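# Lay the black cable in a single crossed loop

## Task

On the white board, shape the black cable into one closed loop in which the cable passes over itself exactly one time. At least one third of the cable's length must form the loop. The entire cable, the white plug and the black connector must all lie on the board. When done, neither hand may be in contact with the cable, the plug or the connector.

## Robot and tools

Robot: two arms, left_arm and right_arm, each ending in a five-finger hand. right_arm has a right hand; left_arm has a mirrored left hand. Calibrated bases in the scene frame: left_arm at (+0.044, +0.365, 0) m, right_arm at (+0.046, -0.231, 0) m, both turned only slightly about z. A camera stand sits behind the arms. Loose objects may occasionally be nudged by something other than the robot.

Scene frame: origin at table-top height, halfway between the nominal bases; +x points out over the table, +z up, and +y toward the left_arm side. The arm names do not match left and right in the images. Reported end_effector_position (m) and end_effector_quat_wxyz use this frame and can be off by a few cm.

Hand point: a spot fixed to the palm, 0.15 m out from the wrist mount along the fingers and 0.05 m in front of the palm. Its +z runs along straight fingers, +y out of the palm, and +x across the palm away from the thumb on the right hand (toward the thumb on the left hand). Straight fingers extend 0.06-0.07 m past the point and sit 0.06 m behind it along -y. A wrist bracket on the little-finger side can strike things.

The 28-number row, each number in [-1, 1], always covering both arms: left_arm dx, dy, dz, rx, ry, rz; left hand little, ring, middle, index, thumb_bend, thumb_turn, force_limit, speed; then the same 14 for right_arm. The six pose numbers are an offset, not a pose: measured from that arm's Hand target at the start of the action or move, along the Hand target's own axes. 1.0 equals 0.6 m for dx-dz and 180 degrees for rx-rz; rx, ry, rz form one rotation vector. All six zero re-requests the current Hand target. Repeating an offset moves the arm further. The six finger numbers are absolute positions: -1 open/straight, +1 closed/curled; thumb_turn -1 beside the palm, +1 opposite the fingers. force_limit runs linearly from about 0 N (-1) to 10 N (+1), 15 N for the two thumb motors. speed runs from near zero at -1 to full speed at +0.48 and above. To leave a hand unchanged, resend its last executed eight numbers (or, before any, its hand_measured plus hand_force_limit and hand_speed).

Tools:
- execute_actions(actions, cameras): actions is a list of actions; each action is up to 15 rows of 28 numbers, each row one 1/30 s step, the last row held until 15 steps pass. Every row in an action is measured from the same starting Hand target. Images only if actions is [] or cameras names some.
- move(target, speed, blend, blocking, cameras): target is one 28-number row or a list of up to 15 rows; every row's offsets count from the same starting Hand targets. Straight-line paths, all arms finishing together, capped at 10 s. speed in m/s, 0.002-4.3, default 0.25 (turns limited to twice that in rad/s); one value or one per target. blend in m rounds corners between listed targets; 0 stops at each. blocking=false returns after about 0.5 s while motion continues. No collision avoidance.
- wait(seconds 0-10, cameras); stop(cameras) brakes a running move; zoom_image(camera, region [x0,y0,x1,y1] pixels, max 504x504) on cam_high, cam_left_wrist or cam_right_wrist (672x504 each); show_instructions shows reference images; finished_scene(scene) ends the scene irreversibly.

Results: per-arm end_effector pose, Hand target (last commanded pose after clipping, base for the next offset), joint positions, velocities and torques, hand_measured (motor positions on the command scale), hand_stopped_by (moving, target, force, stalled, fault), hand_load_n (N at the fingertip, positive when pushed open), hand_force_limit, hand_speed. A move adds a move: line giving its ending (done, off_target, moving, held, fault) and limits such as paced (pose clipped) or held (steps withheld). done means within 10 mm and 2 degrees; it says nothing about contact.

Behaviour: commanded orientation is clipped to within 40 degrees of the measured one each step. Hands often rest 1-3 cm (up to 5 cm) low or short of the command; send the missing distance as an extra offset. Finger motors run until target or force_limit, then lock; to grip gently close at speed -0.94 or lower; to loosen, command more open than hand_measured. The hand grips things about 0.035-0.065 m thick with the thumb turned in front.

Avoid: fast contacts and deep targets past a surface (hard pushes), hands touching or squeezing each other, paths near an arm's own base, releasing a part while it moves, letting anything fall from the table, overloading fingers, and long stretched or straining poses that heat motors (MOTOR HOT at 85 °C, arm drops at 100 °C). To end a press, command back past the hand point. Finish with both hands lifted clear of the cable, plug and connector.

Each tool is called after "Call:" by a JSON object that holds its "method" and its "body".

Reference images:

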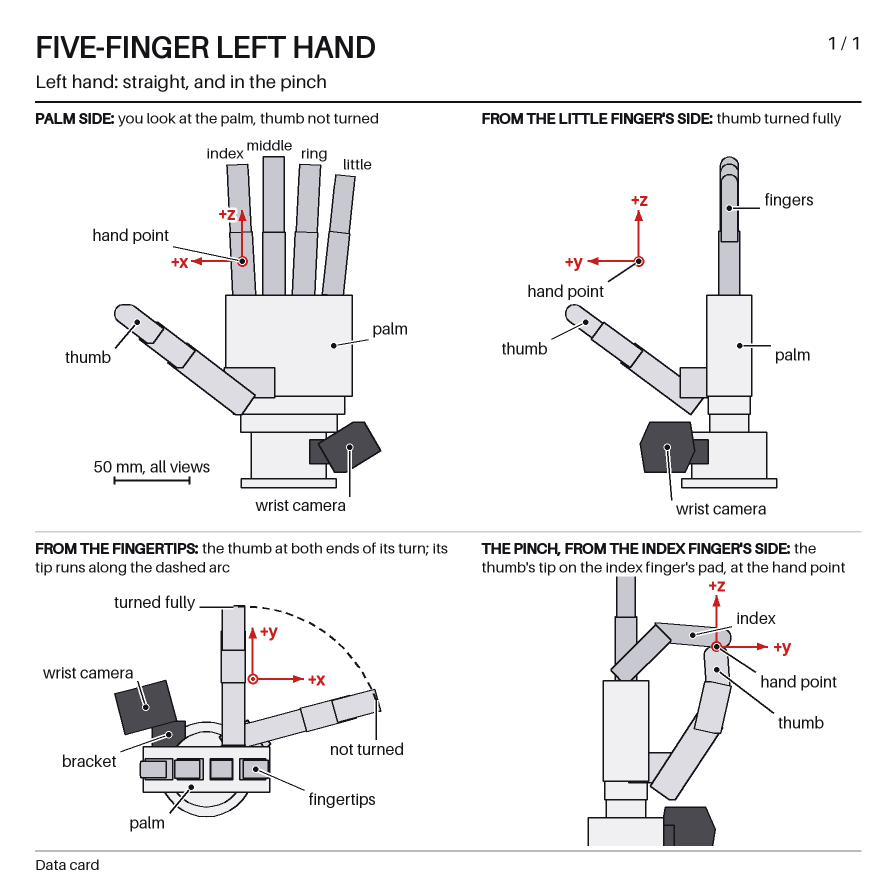

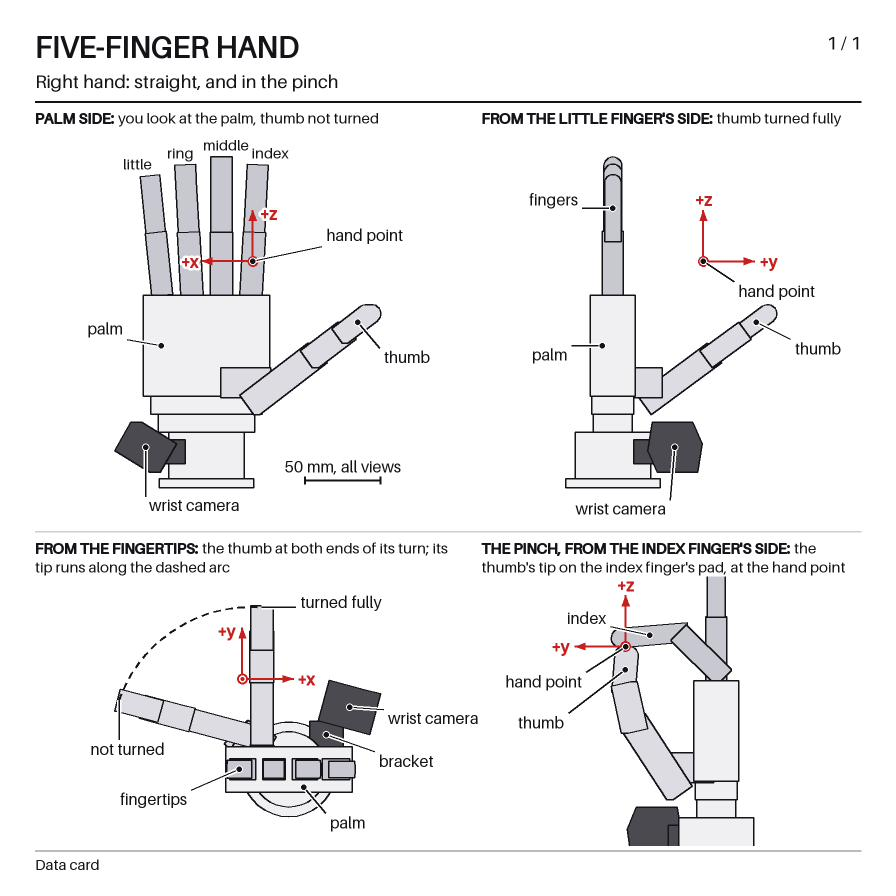

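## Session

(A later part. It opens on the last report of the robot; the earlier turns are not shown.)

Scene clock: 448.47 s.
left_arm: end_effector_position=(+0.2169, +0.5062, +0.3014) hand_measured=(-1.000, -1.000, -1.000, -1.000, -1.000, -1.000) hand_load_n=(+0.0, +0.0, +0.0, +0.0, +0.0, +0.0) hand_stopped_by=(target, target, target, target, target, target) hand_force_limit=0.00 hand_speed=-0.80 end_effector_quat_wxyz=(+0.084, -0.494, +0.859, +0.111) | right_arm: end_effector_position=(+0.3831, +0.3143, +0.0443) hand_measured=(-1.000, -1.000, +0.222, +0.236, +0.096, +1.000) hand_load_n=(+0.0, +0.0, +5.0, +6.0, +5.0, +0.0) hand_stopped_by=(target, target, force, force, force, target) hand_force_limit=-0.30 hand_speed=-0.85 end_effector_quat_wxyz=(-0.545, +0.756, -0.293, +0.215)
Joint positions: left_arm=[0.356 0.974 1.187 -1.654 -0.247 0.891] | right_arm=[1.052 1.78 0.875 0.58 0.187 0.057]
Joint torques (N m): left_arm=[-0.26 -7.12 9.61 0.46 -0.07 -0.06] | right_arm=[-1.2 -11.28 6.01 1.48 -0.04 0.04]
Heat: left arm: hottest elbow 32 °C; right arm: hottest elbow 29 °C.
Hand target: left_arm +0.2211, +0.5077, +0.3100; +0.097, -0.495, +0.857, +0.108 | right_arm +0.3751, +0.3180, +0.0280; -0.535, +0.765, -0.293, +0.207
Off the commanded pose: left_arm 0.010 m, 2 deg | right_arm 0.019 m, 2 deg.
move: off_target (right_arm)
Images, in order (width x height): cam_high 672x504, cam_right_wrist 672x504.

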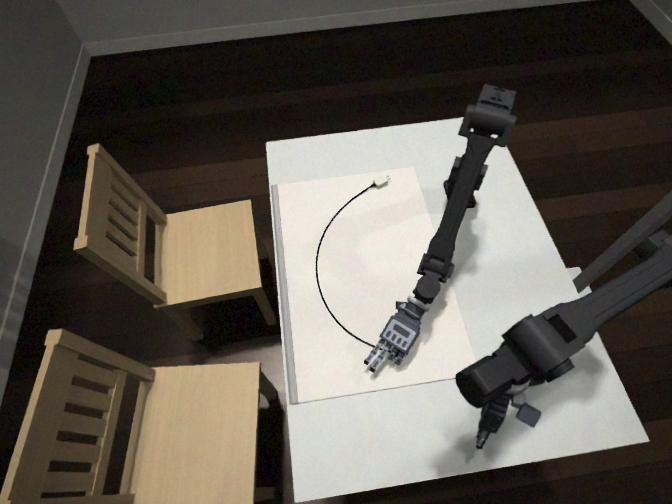

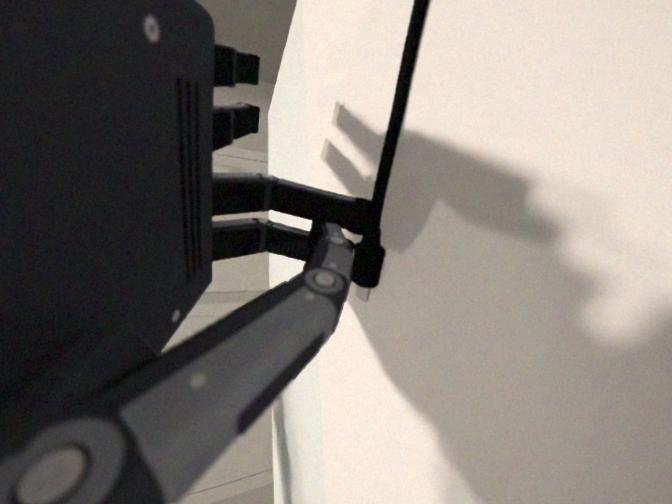

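Call:
{"method": "move", "body": {"target": [0,0,0,0,0,0,-1,-1,-1,-1,-1,-1,0,-0.8,-0.02,-0.12,-0.04,0,0,0,-1,-1,-0.1,-0.1,-0.1,1,-0.3,0], "cameras": ["cam_high","cam_right_wrist"], "speed": 0.15}}

Call:
{"method": "zoom_image", "body": {"camera": "cam_high", "region": [350, 310, 450, 390]}}

Scene clock: 492.33 s.
left_arm: end_effector_position=(+0.2169, +0.5062, +0.3014) hand_measured=(-1.000, -1.000, -1.000, -1.000, -1.000, -1.000) hand_load_n=(+0.0, +0.0, +0.0, +0.0, +0.0, +0.0) hand_stopped_by=(target, target, target, target, target, target) hand_force_limit=0.00 hand_speed=-0.80 end_effector_quat_wxyz=(+0.084, -0.494, +0.859, +0.111) | right_arm: end_effector_position=(+0.3603, +0.3044, +0.0708) hand_measured=(-1.000, -1.000, -0.100, -0.100, -0.100, +1.000) hand_load_n=(+0.0, +0.0, +0.0, +0.0, +0.0, +0.0) hand_stopped_by=(target, target, target, target, target, target) hand_force_limit=-0.30 hand_speed=0.00 end_effector_quat_wxyz=(-0.510, +0.782, -0.293, +0.207)
Joint positions: left_arm=[0.356 0.974 1.187 -1.654 -0.247 0.891] | right_arm=[1.08 1.662 0.884 0.364 0.204 0.062]
Joint torques (N m): left_arm=[-0.15 -6.83 9.62 0.5 -0.07 -0.06] | right_arm=[-0.38 -12.92 9.91 1.39 0.11 0.14]
Heat: left arm: hottest elbow 32 °C; right arm: hottest elbow 28 °C.
Hand target: left_arm +0.2211, +0.5077, +0.3100; +0.097, -0.495, +0.857, +0.108 | right_arm +0.3674, +0.3276, +0.1038; -0.535, +0.765, -0.292, +0.207
Off the commanded pose: left_arm 0.010 m, 2 deg | right_arm 0.041 m, 4 deg.
move: off_target (right_arm)
Images, in order (width x height): cam_high 672x504, cam_right_wrist 672x504.

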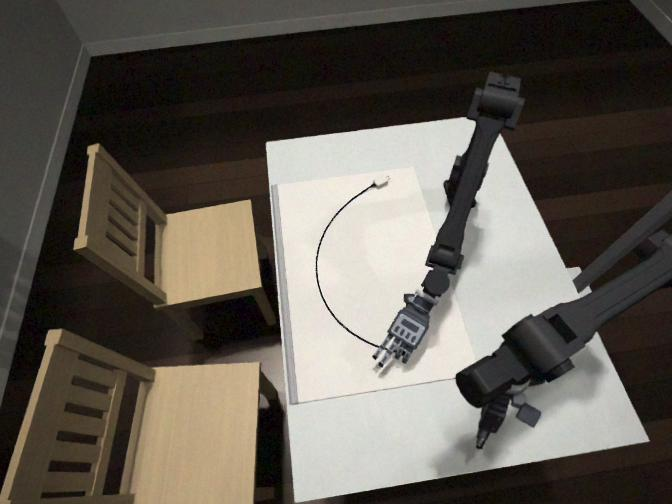

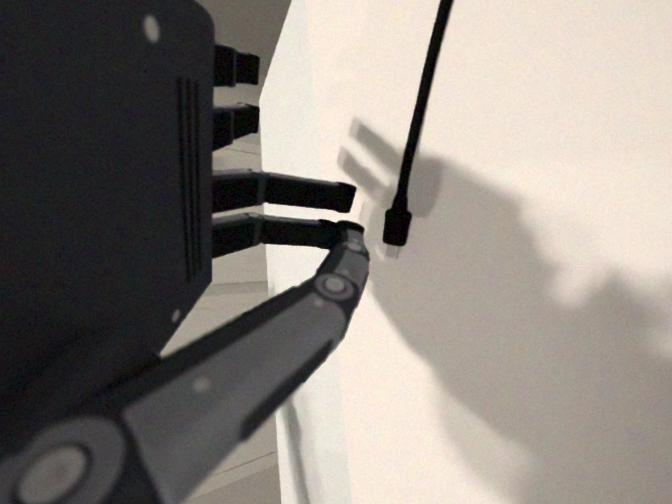

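Scaled by 5.040 from the camera's 672x504 image, which has a finer 960x720 frame.

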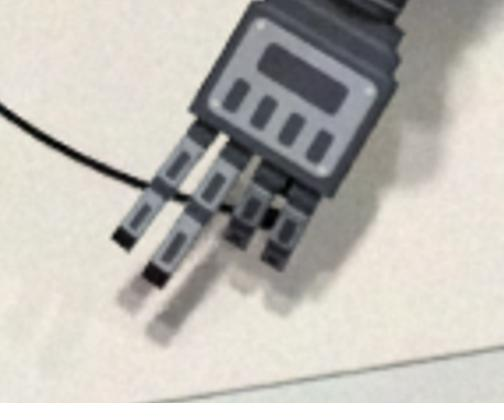

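Call:
{"method": "move", "body": {"target": [0,0,0,0,0,0,-1,-1,-1,-1,-1,-1,0,-0.8,0.035,0.0475,-0.0387,0.0715,-0.1083,-0.0259,-1,-1,-0.1,-0.1,-0.15,1,-0.3,0], "cameras": ["cam_high","cam_right_wrist"], "speed": 0.15}}

Call:
{"method": "zoom_image", "body": {"camera": "cam_high", "region": [350, 300, 450, 380]}}

Scene clock: 521.63 s.
left_arm: end_effector_position=(+0.2169, +0.5062, +0.3014) hand_measured=(-1.000, -1.000, -1.000, -1.000, -1.000, -1.000) hand_load_n=(+0.0, +0.0, +0.0, +0.0, +0.0, +0.0) hand_stopped_by=(target, target, target, target, target, target) hand_force_limit=0.00 hand_speed=-0.80 end_effector_quat_wxyz=(+0.084, -0.494, +0.859, +0.111) | right_arm: end_effector_position=(+0.3589, +0.2930, +0.0865) hand_measured=(-1.000, -1.000, -0.100, -0.100, -0.150, +1.000) hand_load_n=(+0.0, +0.0, +0.0, +0.0, +0.0, +0.0) hand_stopped_by=(target, target, target, target, target, target) hand_force_limit=-0.30 hand_speed=0.00 end_effector_quat_wxyz=(-0.648, +0.738, -0.146, +0.121)
Joint positions: left_arm=[0.356 0.974 1.187 -1.654 -0.247 0.891] | right_arm=[0.925 1.72 0.758 0.824 -0.294 -0.029]
Joint torques (N m): left_arm=[-0.09 -6.95 9.65 0.44 -0.07 -0.06] | right_arm=[-1.49 -11.16 5.12 3.02 -0.22 -0.13]
Heat: left arm: hottest elbow 32 °C; right arm: hottest elbow 30 °C.
Hand target: left_arm +0.2211, +0.5077, +0.3100; +0.097, -0.495, +0.857, +0.108 | right_arm +0.3621, +0.2899, +0.0849; -0.650, +0.735, -0.142, +0.127
Off the commanded pose: left_arm 0.010 m, 2 deg | right_arm 0.005 m, 1 deg.
move: done
Images, in order (width x height): cam_high 672x504, cam_right_wrist 672x504.

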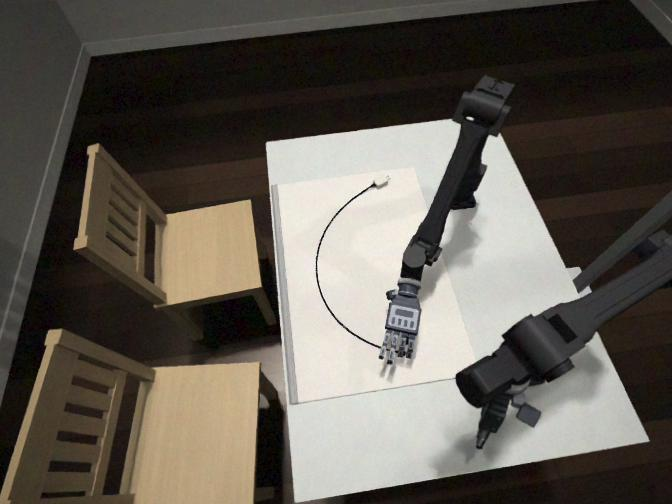

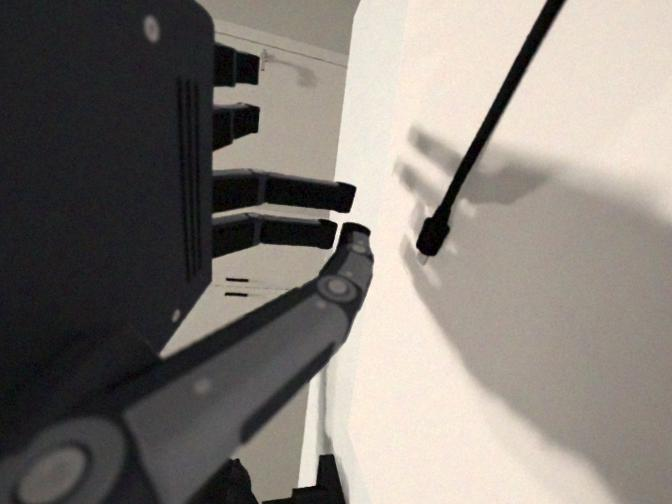

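Scaled by 5.040 from the camera's 672x504 image, which has a finer 960x720 frame.

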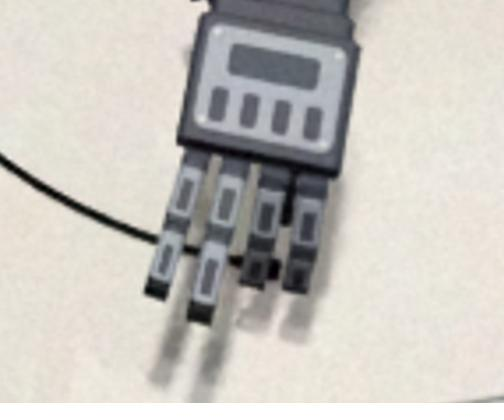

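Call:
{"method": "move", "body": {"target": [0,0,0,0,0,0,-1,-1,-1,-1,-1,-1,0,-0.8,0.020,0.053,-0.0214,0,0,0,-1,-1,-0.1,-0.1,-0.15,1,-0.3,0], "cameras": ["cam_high","cam_right_wrist"], "speed": 0.1}}

Call:
{"method": "zoom_image", "body": {"camera": "cam_high", "region": [350, 300, 450, 380]}}

Scene clock: 540.73 s.
left_arm: end_effector_position=(+0.2169, +0.5062, +0.3014) hand_measured=(-1.000, -1.000, -1.000, -1.000, -1.000, -1.000) hand_load_n=(+0.0, +0.0, +0.0, +0.0, +0.0, +0.0) hand_stopped_by=(target, target, target, target, target, target) hand_force_limit=0.00 hand_speed=-0.80 end_effector_quat_wxyz=(+0.084, -0.494, +0.859, +0.111) | right_arm: end_effector_position=(+0.3637, +0.2730, +0.0545) hand_measured=(-1.000, -1.000, -0.100, -0.100, -0.150, +1.000) hand_load_n=(+0.0, +0.0, +0.0, +0.0, +0.0, +0.0) hand_stopped_by=(target, target, target, target, target, target) hand_force_limit=-0.30 hand_speed=0.00 end_effector_quat_wxyz=(-0.647, +0.739, -0.146, +0.120)
Joint positions: left_arm=[0.356 0.974 1.187 -1.654 -0.247 0.891] | right_arm=[0.887 1.786 0.714 0.93 -0.333 -0.034]
Joint torques (N m): left_arm=[-0.21 -7.06 9.59 0.47 -0.07 -0.07] | right_arm=[-1.03 -11.34 4.21 2.77 -0.18 -0.11]
Heat: left arm: hottest elbow 32 °C; right arm: hottest elbow 29 °C.
Hand target: left_arm +0.2211, +0.5077, +0.3100; +0.097, -0.495, +0.857, +0.108 | right_arm +0.3669, +0.2702, +0.0550; -0.650, +0.735, -0.142, +0.127
Off the commanded pose: left_arm 0.010 m, 2 deg | right_arm 0.005 m, 1 deg.
move: done
Images, in order (width x height): cam_high 672x504, cam_right_wrist 672x504.

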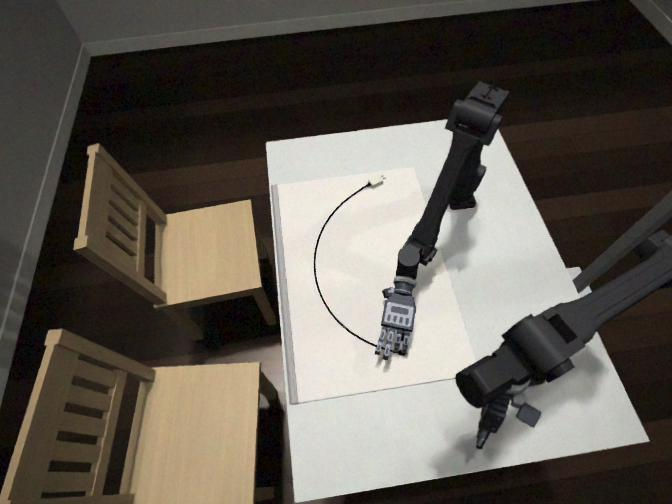

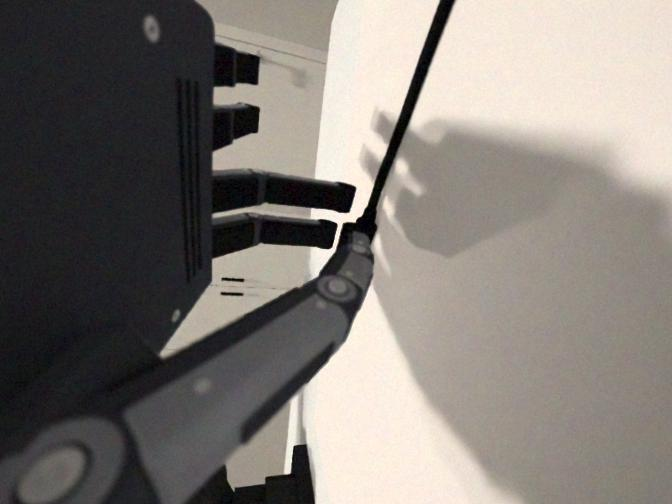

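Scaled by 5.040 from the camera's 672x504 image, which has a finer 960x720 frame.

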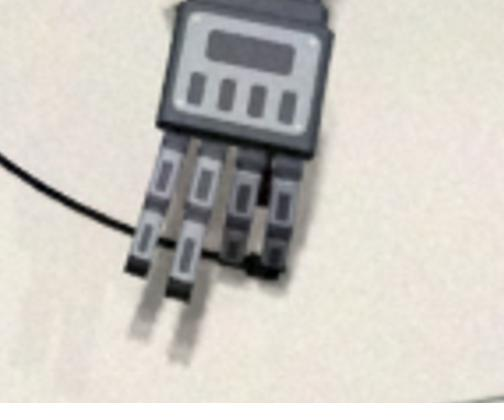

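Call:
{"method": "move", "body": {"target": [0,0,0,0,0,0,-1,-1,-1,-1,-1,-1,0,-0.8,-0.0117,0.018,0.0156,0,0,0,-1,-1,-0.1,-0.1,-0.15,1,-0.3,0], "cameras": ["cam_high","cam_right_wrist"], "speed": 0.1}}

Call:
{"method": "zoom_image", "body": {"camera": "cam_high", "region": [350, 300, 450, 380]}}

Call:
{"method": "zoom_image", "body": {"camera": "cam_right_wrist", "region": [260, 120, 460, 270]}}

Scene clock: 564.97 s.
left_arm: end_effector_position=(+0.2169, +0.5062, +0.3014) hand_measured=(-1.000, -1.000, -1.000, -1.000, -1.000, -1.000) hand_load_n=(+0.0, +0.0, +0.0, +0.0, +0.0, +0.0) hand_stopped_by=(target, target, target, target, target, target) hand_force_limit=0.00 hand_speed=-0.80 end_effector_quat_wxyz=(+0.084, -0.494, +0.859, +0.111) | right_arm: end_effector_position=(+0.3660, +0.2738, +0.0438) hand_measured=(-1.000, -1.000, -0.100, -0.100, -0.150, +1.000) hand_load_n=(+0.0, +0.0, +0.5, +0.0, +0.0, +0.0) hand_stopped_by=(target, target, target, target, target, target) hand_force_limit=-0.30 hand_speed=0.00 end_effector_quat_wxyz=(-0.647, +0.737, -0.151, +0.126)
Joint positions: left_arm=[0.356 0.974 1.187 -1.654 -0.247 0.891] | right_arm=[0.89 1.821 0.714 0.967 -0.314 -0.034]
Joint torques (N m): left_arm=[-0.03 -7 9.55 0.46 -0.08 -0.07] | right_arm=[-0.5 -10.58 5.05 2.54 -0.1 -0.1]
Heat: left arm: hottest elbow 32 °C; right arm: hottest elbow 29 °C.
Hand target: left_arm +0.2211, +0.5077, +0.3100; +0.097, -0.495, +0.857, +0.108 | right_arm +0.3635, +0.2801, +0.0430; -0.650, +0.735, -0.142, +0.127
Off the commanded pose: left_arm 0.010 m, 2 deg | right_arm 0.007 m, 1 deg.
move: done
Images, in order (width x height): cam_high 672x504, cam_right_wrist 672x504.

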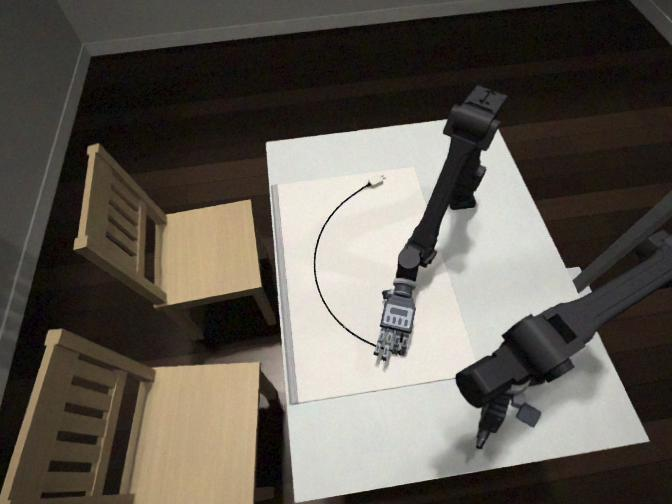

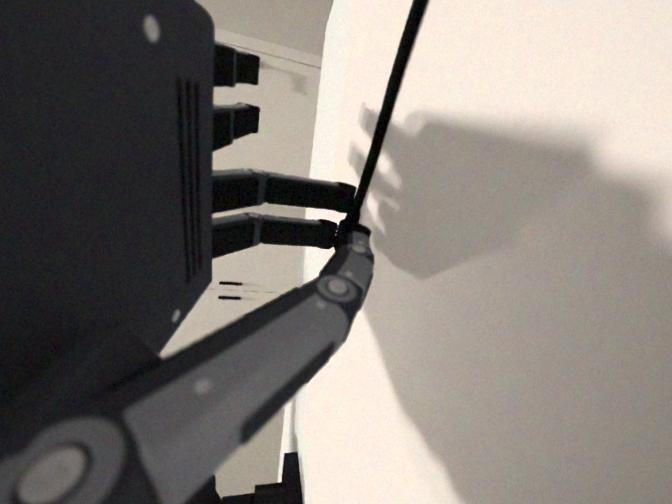

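Scaled by 5.040 from the camera's 672x504 image, which has a finer 960x720 frame.

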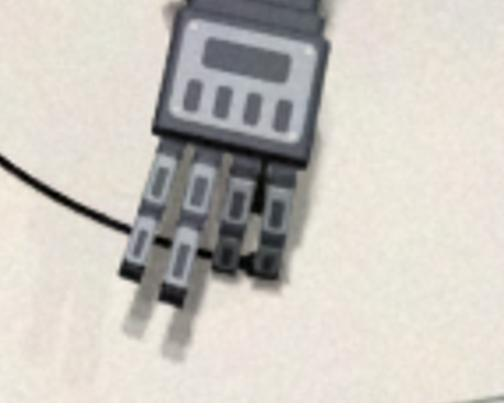

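Scaled by 2.520 from the camera's 672x504 image, which has a finer 960x720 frame.

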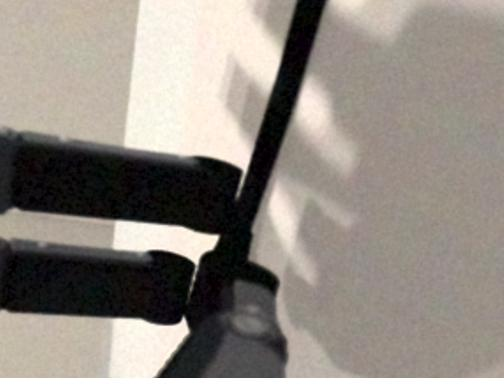

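Call:
{"method": "move", "body": {"target": [[0,0,0,0,0,0,-1,-1,-1,-1,-1,-1,0,-0.8,-0.0015,-0.033,0.0087,0,0,0,-1,-1,-0.1,-0.1,-0.15,1,-0.3,0],[0,0,0,0,0,0,-1,-1,-1,-1,-1,-1,0,-0.8,-0.0015,0.0035,0.013,0,0,0,-1,-1,-0.1,-0.1,-0.15,1,-0.3,0]], "cameras": ["cam_high","cam_right_wrist"], "speed": 0.1}}

Call:
{"method": "zoom_image", "body": {"camera": "cam_high", "region": [350, 300, 450, 380]}}

Call:
{"method": "zoom_image", "body": {"camera": "cam_right_wrist", "region": [260, 120, 460, 270]}}

Scene clock: 582.97 s.
left_arm: end_effector_position=(+0.2169, +0.5062, +0.3014) hand_measured=(-1.000, -1.000, -1.000, -1.000, -1.000, -1.000) hand_load_n=(-0.5, +0.0, +0.0, +0.0, +0.0, +0.0) hand_stopped_by=(target, target, target, target, target, target) hand_force_limit=0.00 hand_speed=-0.80 end_effector_quat_wxyz=(+0.084, -0.494, +0.859, +0.111) | right_arm: end_effector_position=(+0.3629, +0.2779, +0.0413) hand_measured=(-1.000, -1.000, -0.100, -0.100, -0.150, +1.000) hand_load_n=(+0.0, +0.0, +0.0, +1.0, +0.0, +0.0) hand_stopped_by=(target, target, target, target, target, target) hand_force_limit=-0.30 hand_speed=0.00 end_effector_quat_wxyz=(-0.647, +0.737, -0.149, +0.126)
Joint positions: left_arm=[0.356 0.974 1.187 -1.654 -0.247 0.891] | right_arm=[0.901 1.831 0.718 0.976 -0.307 -0.034]
Joint torques (N m): left_arm=[-0.32 -7.06 9.65 0.44 -0.08 -0.07] | right_arm=[0.03 -9.29 5.94 1.85 -0.08 -0.05]
Heat: left arm: hottest elbow 32 °C; right arm: hottest elbow 28 °C.
Hand target: left_arm +0.2211, +0.5077, +0.3100; +0.097, -0.495, +0.857, +0.108 | right_arm +0.3654, +0.2875, +0.0401; -0.650, +0.735, -0.142, +0.127
Off the commanded pose: left_arm 0.010 m, 2 deg | right_arm 0.010 m, 1 deg.
move: done
Images, in order (width x height): cam_high 672x504, cam_right_wrist 672x504.

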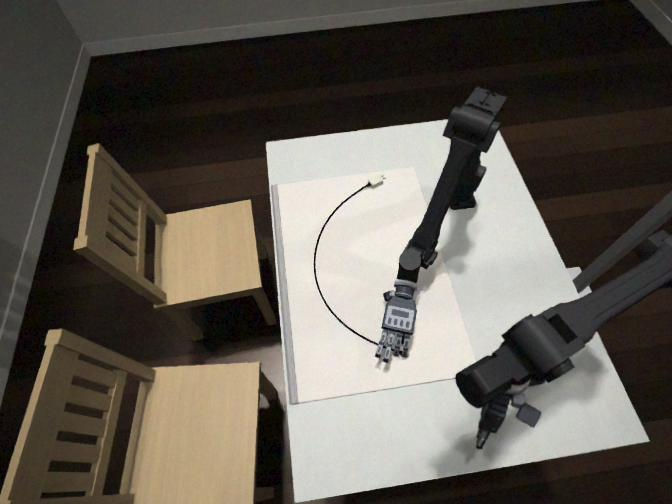

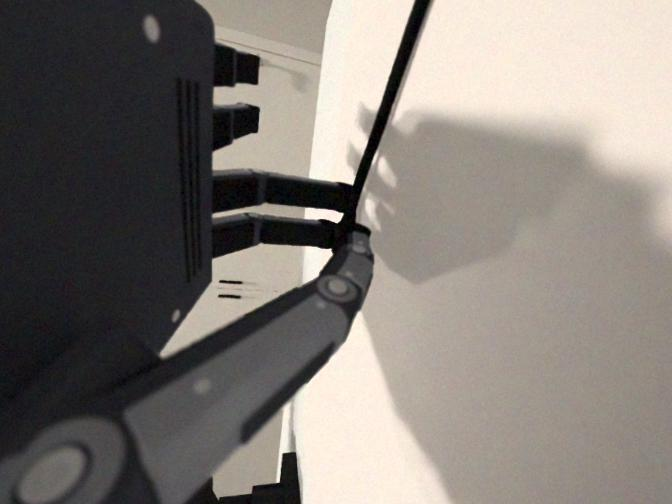

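Scaled by 5.040 from the camera's 672x504 image, which has a finer 960x720 frame.

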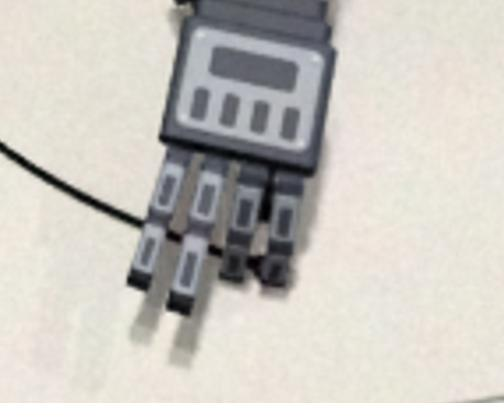

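Scaled by 2.520 from the camera's 672x504 image, which has a finer 960x720 frame.

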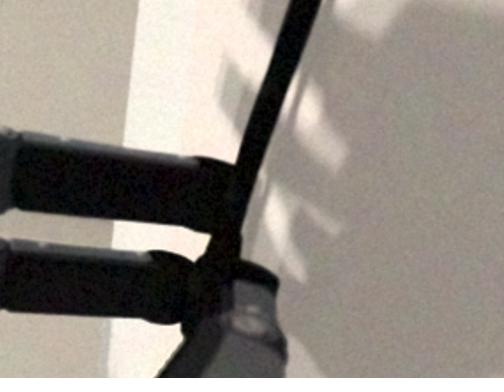

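Call:
{"method": "move", "body": {"target": [0,0,0,0,0,0,-1,-1,-1,-1,-1,-1,0,-0.8,0,0,0,0,0,0,-1,-1,0.4,0.4,0.0,1,-0.3,-0.85], "cameras": ["cam_high","cam_right_wrist"], "speed": 0.1}}

Call:
{"method": "zoom_image", "body": {"camera": "cam_high", "region": [350, 300, 450, 380]}}

Call:
{"method": "zoom_image", "body": {"camera": "cam_right_wrist", "region": [260, 120, 460, 270]}}

Scene clock: 593.47 s.
left_arm: end_effector_position=(+0.2169, +0.5062, +0.3014) hand_measured=(-1.000, -1.000, -1.000, -1.000, -1.000, -1.000) hand_load_n=(+0.0, +0.0, +0.0, +0.0, +0.0, +0.0) hand_stopped_by=(target, target, target, target, target, target) hand_force_limit=0.00 hand_speed=-0.80 end_effector_quat_wxyz=(+0.084, -0.494, +0.859, +0.111) | right_arm: end_effector_position=(+0.3644, +0.2804, +0.0448) hand_measured=(-1.000, -1.000, +0.230, +0.244, +0.000, +1.000) hand_load_n=(+0.0, +0.0, +4.5, +6.5, +1.5, +0.0) hand_stopped_by=(target, target, force, force, target, target) hand_force_limit=-0.30 hand_speed=-0.85 end_effector_quat_wxyz=(-0.651, +0.734, -0.147, +0.127)
Joint positions: left_arm=[0.356 0.974 1.187 -1.654 -0.247 0.891] | right_arm=[0.902 1.831 0.724 0.981 -0.307 -0.034]
Joint torques (N m): left_arm=[-0.15 -7.06 9.61 0.46 -0.08 -0.06] | right_arm=[-1.38 -10.93 5.68 1.8 -0.12 -0.04]
Heat: left arm: hottest elbow 32 °C; right arm: hottest elbow 28 °C.
Hand target: left_arm +0.2211, +0.5077, +0.3100; +0.097, -0.495, +0.857, +0.108 | right_arm +0.3654, +0.2874, +0.0400; -0.650, +0.735, -0.142, +0.127
Off the commanded pose: left_arm 0.010 m, 2 deg | right_arm 0.009 m, 1 deg.
move: done
Images, in order (width x height): cam_high 672x504, cam_right_wrist 672x504.

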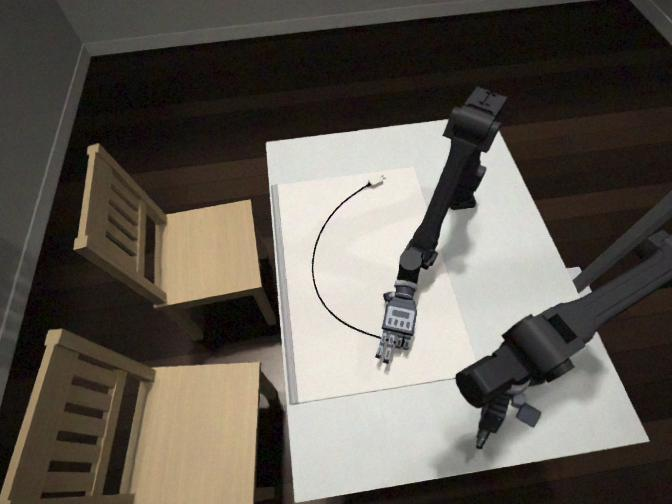

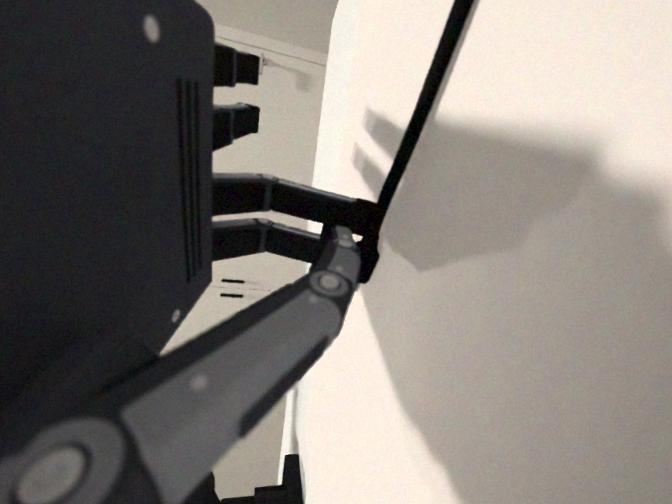

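Scaled by 5.040 from the camera's 672x504 image, which has a finer 960x720 frame.

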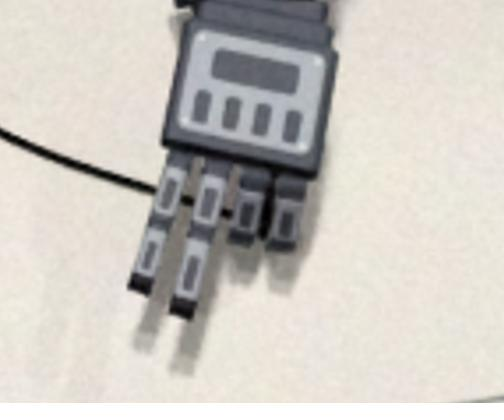

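Scaled by 2.520 from the camera's 672x504 image, which has a finer 960x720 frame.

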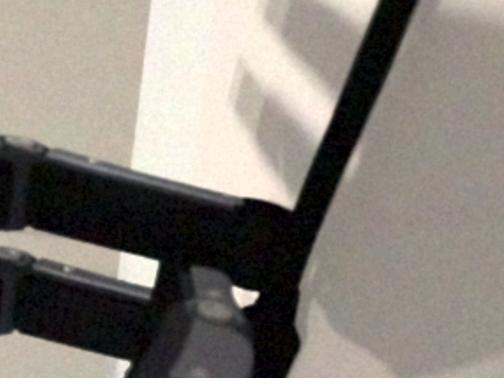

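Call:
{"method": "move", "body": {"target": [0,0,0,0,0,0,-1,-1,-1,-1,-1,-1,0,-0.8,0,-0.05,-0.006,-0.0722,0,0,-1,-1,0,0,-0.2,1,-0.3,0], "cameras": ["cam_high","cam_right_wrist"], "speed": 0.1}}

Call:
{"method": "zoom_image", "body": {"camera": "cam_high", "region": [350, 300, 450, 380]}}

Scene clock: 624.40 s.
left_arm: end_effector_position=(+0.2169, +0.5062, +0.3014) hand_measured=(-1.000, -1.000, -1.000, -1.000, -1.000, -1.000) hand_load_n=(+0.0, +0.0, +0.0, +0.0, +0.0, +0.0) hand_stopped_by=(target, target, target, target, target, target) hand_force_limit=0.00 hand_speed=-0.80 end_effector_quat_wxyz=(+0.084, -0.494, +0.859, +0.111) | right_arm: end_effector_position=(+0.3575, +0.2706, +0.0474) hand_measured=(-1.000, -1.000, +0.000, +0.000, -0.200, +1.000) hand_load_n=(+0.0, +0.0, +0.5, +0.0, +0.0, +0.0) hand_stopped_by=(target, target, target, target, target, target) hand_force_limit=-0.30 hand_speed=0.00 end_effector_quat_wxyz=(-0.549, +0.813, -0.169, +0.101)
Joint positions: left_arm=[0.356 0.974 1.187 -1.654 -0.247 0.891] | right_arm=[0.915 1.685 0.807 0.474 -0.276 -0.092]
Joint torques (N m): left_arm=[-0.03 -7 9.59 0.47 -0.06 -0.05] | right_arm=[-0.62 -13.45 8.73 0.95 -0.04 -0.1]
Heat: left arm: hottest elbow 32 °C; right arm: hottest elbow 28 °C.
Hand target: left_arm +0.2211, +0.5077, +0.3100; +0.097, -0.495, +0.857, +0.108 | right_arm +0.3656, +0.2875, +0.0704; -0.563, +0.804, -0.155, +0.110
Off the commanded pose: left_arm 0.010 m, 2 deg | right_arm 0.029 m, 3 deg.
move: off_target (right_arm)
Images, in order (width x height): cam_high 672x504, cam_right_wrist 672x504.

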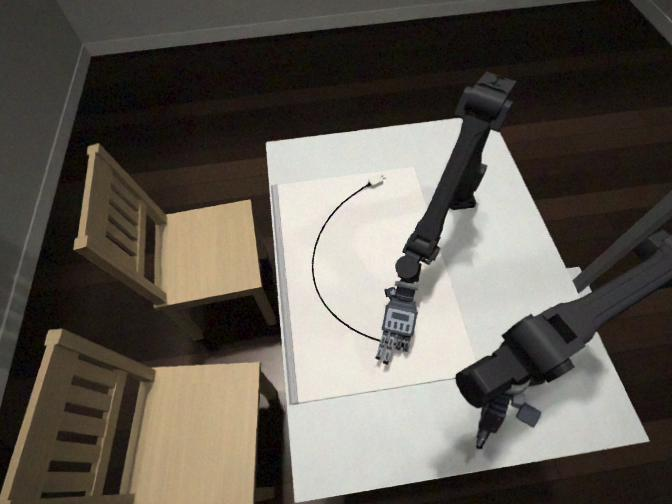

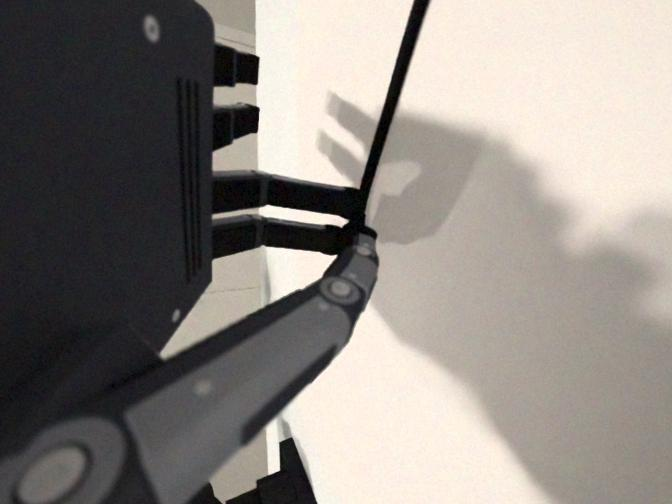

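Scaled by 5.040 from the camera's 672x504 image, which has a finer 960x720 frame.

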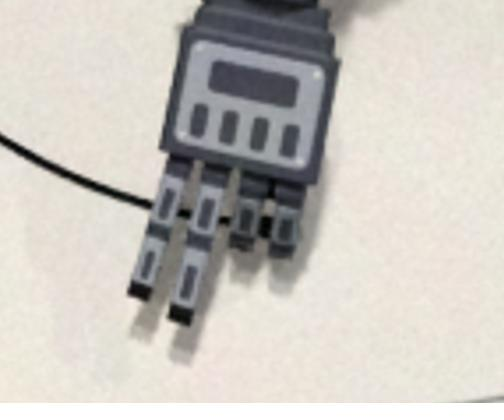

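Call:
{"method": "zoom_image", "body": {"camera": "cam_right_wrist", "region": [300, 150, 420, 270]}}

Call:
{"method": "zoom_image", "body": {"camera": "cam_high", "region": [380, 325, 420, 365]}}

Scaled by 4.200 from the camera's 672x504 image, which has a finer 960x720 frame.

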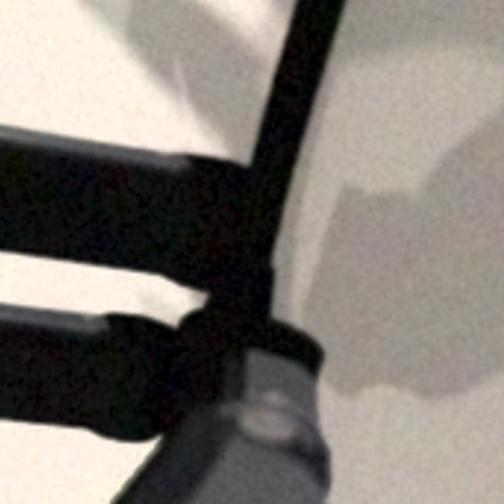

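Scaled by 12.600 from the camera's 672x504 image, which has a finer 960x720 frame.

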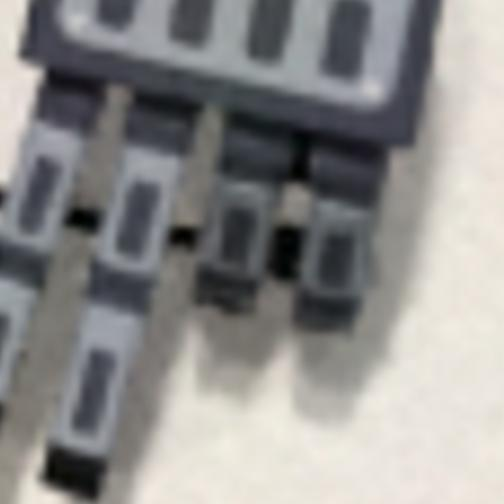

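Call:
{"method": "move", "body": {"target": [0,0,0,0,0,0,-1,-1,-1,-1,-1,-1,0,-0.8,0.003,0.046,-0.005,0,0,0,-1,-1,0,0,-0.2,1,-0.3,0], "speed": 0.1}}

Call:
{"method": "move", "body": {"target": [0,0,0,0,0,0,-1,-1,-1,-1,-1,-1,0,-0.8,0,0,0,0,0,0,-1,-1,0.45,0.45,-0.2,1,-0.3,-0.85], "cameras": ["cam_high","cam_right_wrist"], "speed": 0.1}}

Call:
{"method": "zoom_image", "body": {"camera": "cam_right_wrist", "region": [260, 120, 460, 270]}}

Call:
{"method": "zoom_image", "body": {"camera": "cam_high", "region": [380, 325, 420, 365]}}

Scene clock: 655.50 s.
left_arm: end_effector_position=(+0.2169, +0.5062, +0.3014) hand_measured=(-1.000, -1.000, -1.000, -1.000, -1.000, -1.000) hand_load_n=(+0.0, +0.0, +0.0, +0.0, +0.0, +0.5) hand_stopped_by=(target, target, target, target, target, target) hand_force_limit=0.00 hand_speed=-0.80 end_effector_quat_wxyz=(+0.084, -0.494, +0.859, +0.111) | right_arm: end_effector_position=(+0.3599, +0.2756, +0.0472) hand_measured=(-1.000, -1.000, +0.000, +0.000, -0.200, +1.000) hand_load_n=(+0.0, +0.0, +0.0, +0.0, +0.0, +0.0) hand_stopped_by=(target, target, target, target, target, target) hand_force_limit=-0.30 hand_speed=0.00 end_effector_quat_wxyz=(-0.560, +0.806, -0.161, +0.105)
Joint positions: left_arm=[0.356 0.974 1.187 -1.654 -0.247 0.891] | right_arm=[0.916 1.704 0.807 0.522 -0.283 -0.098]
Joint torques (N m): left_arm=[-0.21 -7.06 9.61 0.44 -0.07 -0.06] | right_arm=[-1.03 -11.46 5.57 2.44 -0.2 -0.05]
Heat: left arm: hottest elbow 33 °C; right arm: hottest elbow 28 °C.
Hand target: left_arm +0.2211, +0.5077, +0.3100; +0.097, -0.495, +0.857, +0.108 | right_arm +0.3625, +0.2755, +0.0455; -0.563, +0.804, -0.155, +0.110
Off the commanded pose: left_arm 0.010 m, 2 deg | right_arm 0.003 m, 1 deg.
move: done

Scene clock: 656.47 s.
left_arm: end_effector_position=(+0.2169, +0.5062, +0.3014) hand_measured=(-1.000, -1.000, -1.000, -1.000, -1.000, -1.000) hand_load_n=(+0.0, +0.0, +0.0, +0.0, +0.0, +0.0) hand_stopped_by=(target, target, target, target, target, target) hand_force_limit=0.00 hand_speed=-0.80 end_effector_quat_wxyz=(+0.084, -0.494, +0.859, +0.111) | right_arm: end_effector_position=(+0.3607, +0.2768, +0.0486) hand_measured=(-1.000, -1.000, +0.260, +0.290, -0.200, +1.000) hand_load_n=(+0.0, +0.0, +7.0, +5.5, +1.5, +0.0) hand_stopped_by=(target, target, force, force, target, target) hand_force_limit=-0.30 hand_speed=-0.85 end_effector_quat_wxyz=(-0.563, +0.804, -0.159, +0.107)
Joint positions: left_arm=[0.356 0.974 1.187 -1.654 -0.247 0.891] | right_arm=[0.916 1.706 0.807 0.533 -0.285 -0.099]
Joint torques (N m): left_arm=[-0.09 -6.95 9.55 0.47 -0.07 -0.06] | right_arm=[-0.79 -11.46 5.45 2.17 -0.19 -0.18]
Heat: left arm: hottest elbow 33 °C; right arm: hottest elbow 28 °C.
Hand target: left_arm +0.2211, +0.5077, +0.3100; +0.097, -0.495, +0.857, +0.108 | right_arm +0.3625, +0.2755, +0.0454; -0.563, +0.804, -0.155, +0.110
Off the commanded pose: left_arm 0.010 m, 2 deg | right_arm 0.004 m, 1 deg.
move: done
Images, in order (width x height): cam_high 672x504, cam_right_wrist 672x504.

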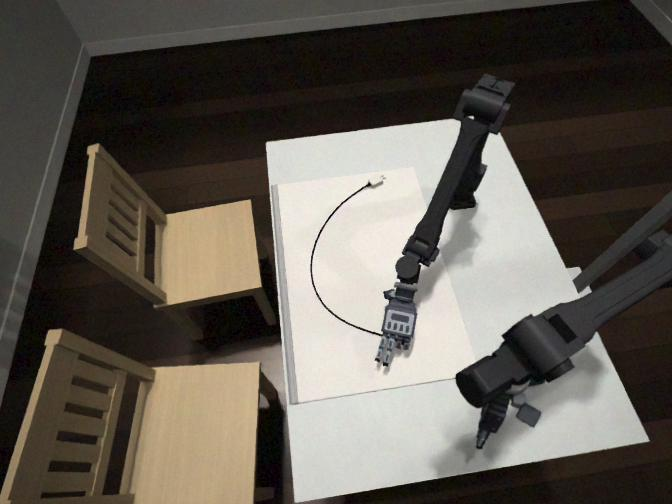

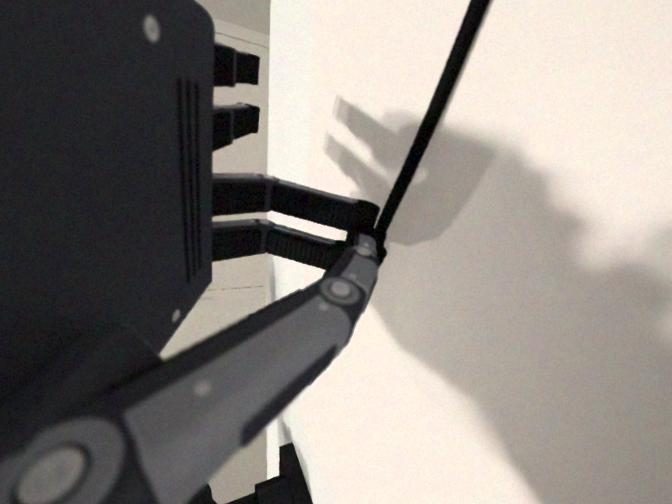

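Scaled by 2.520 from the camera's 672x504 image, which has a finer 960x720 frame.

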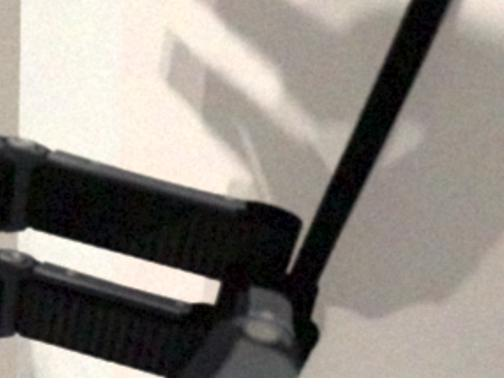

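Scaled by 12.600 from the camera's 672x504 image, which has a finer 960x720 frame.

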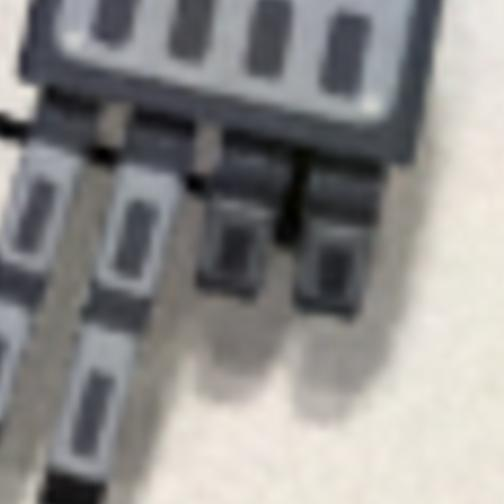

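Call:
{"method": "move", "body": {"target": [0,0,0,0,0,0,-1,-1,-1,-1,-1,-1,0,-0.8,0,-0.12,-0.044,0,0,0,-1,-1,0.45,0.45,-0.2,1,-0.3,-0.85], "cameras": ["cam_high","cam_right_wrist"], "speed": 0.1}}

Call:
{"method": "zoom_image", "body": {"camera": "cam_right_wrist", "region": [260, 120, 460, 270]}}

Call:
{"method": "zoom_image", "body": {"camera": "cam_high", "region": [350, 300, 450, 380]}}

Scene clock: 665.43 s.
left_arm: end_effector_position=(+0.2169, +0.5062, +0.3014) hand_measured=(-1.000, -1.000, -1.000, -1.000, -1.000, -1.000) hand_load_n=(+0.0, +0.0, +0.0, +0.0, +0.0, +0.0) hand_stopped_by=(target, target, target, target, target, target) hand_force_limit=0.00 hand_speed=-0.80 end_effector_quat_wxyz=(+0.084, -0.494, +0.859, +0.111) | right_arm: end_effector_position=(+0.3455, +0.2582, +0.0881) hand_measured=(-1.000, -1.000, +0.260, +0.290, -0.200, +1.000) hand_load_n=(+0.0, +0.0, +6.5, +5.0, +1.5, -0.5) hand_stopped_by=(target, target, force, force, target, target) hand_force_limit=-0.30 hand_speed=-0.85 end_effector_quat_wxyz=(-0.540, +0.819, -0.167, +0.094)
Joint positions: left_arm=[0.356 0.974 1.187 -1.654 -0.247 0.891] | right_arm=[0.916 1.555 0.807 0.32 -0.285 -0.099]
Joint torques (N m): left_arm=[-0.15 -7.18 9.61 0.43 -0.08 -0.06] | right_arm=[-1.03 -12.16 10.17 1.44 -0.16 -0.07]
Heat: left arm: hottest elbow 33 °C; right arm: hottest elbow 28 °C.
Hand target: left_arm +0.2211, +0.5077, +0.3100; +0.097, -0.495, +0.857, +0.108 | right_arm +0.3622, +0.2754, +0.1221; -0.563, +0.804, -0.155, +0.110
Off the commanded pose: left_arm 0.010 m, 2 deg | right_arm 0.042 m, 4 deg.
move: off_target (right_arm)
Images, in order (width x height): cam_high 672x504, cam_right_wrist 672x504.

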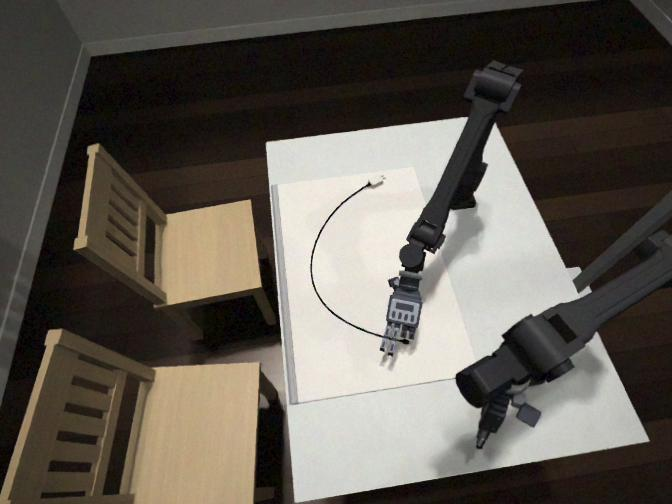

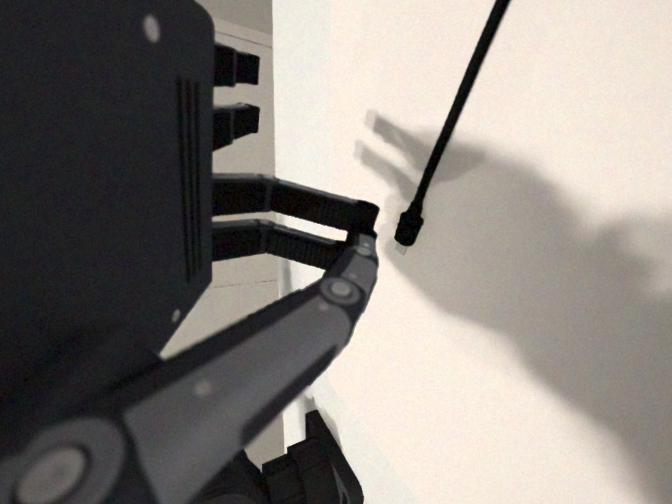

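Scaled by 2.520 from the camera's 672x504 image, which has a finer 960x720 frame.

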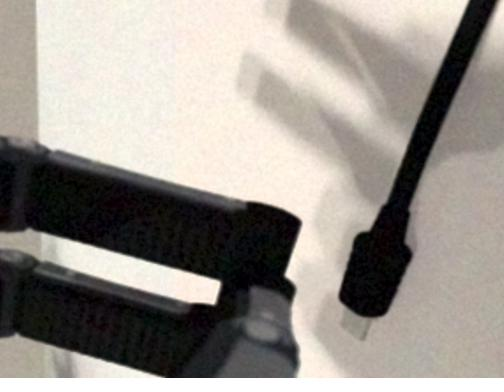

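Scaled by 5.040 from the camera's 672x504 image, which has a finer 960x720 frame.

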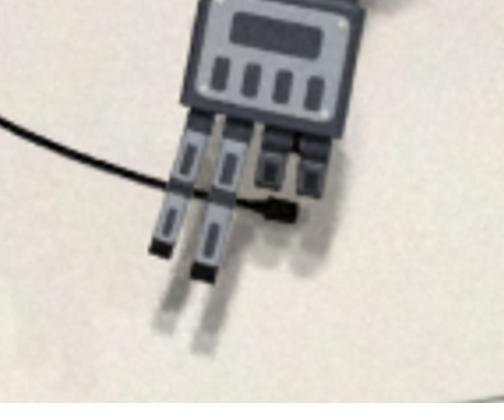

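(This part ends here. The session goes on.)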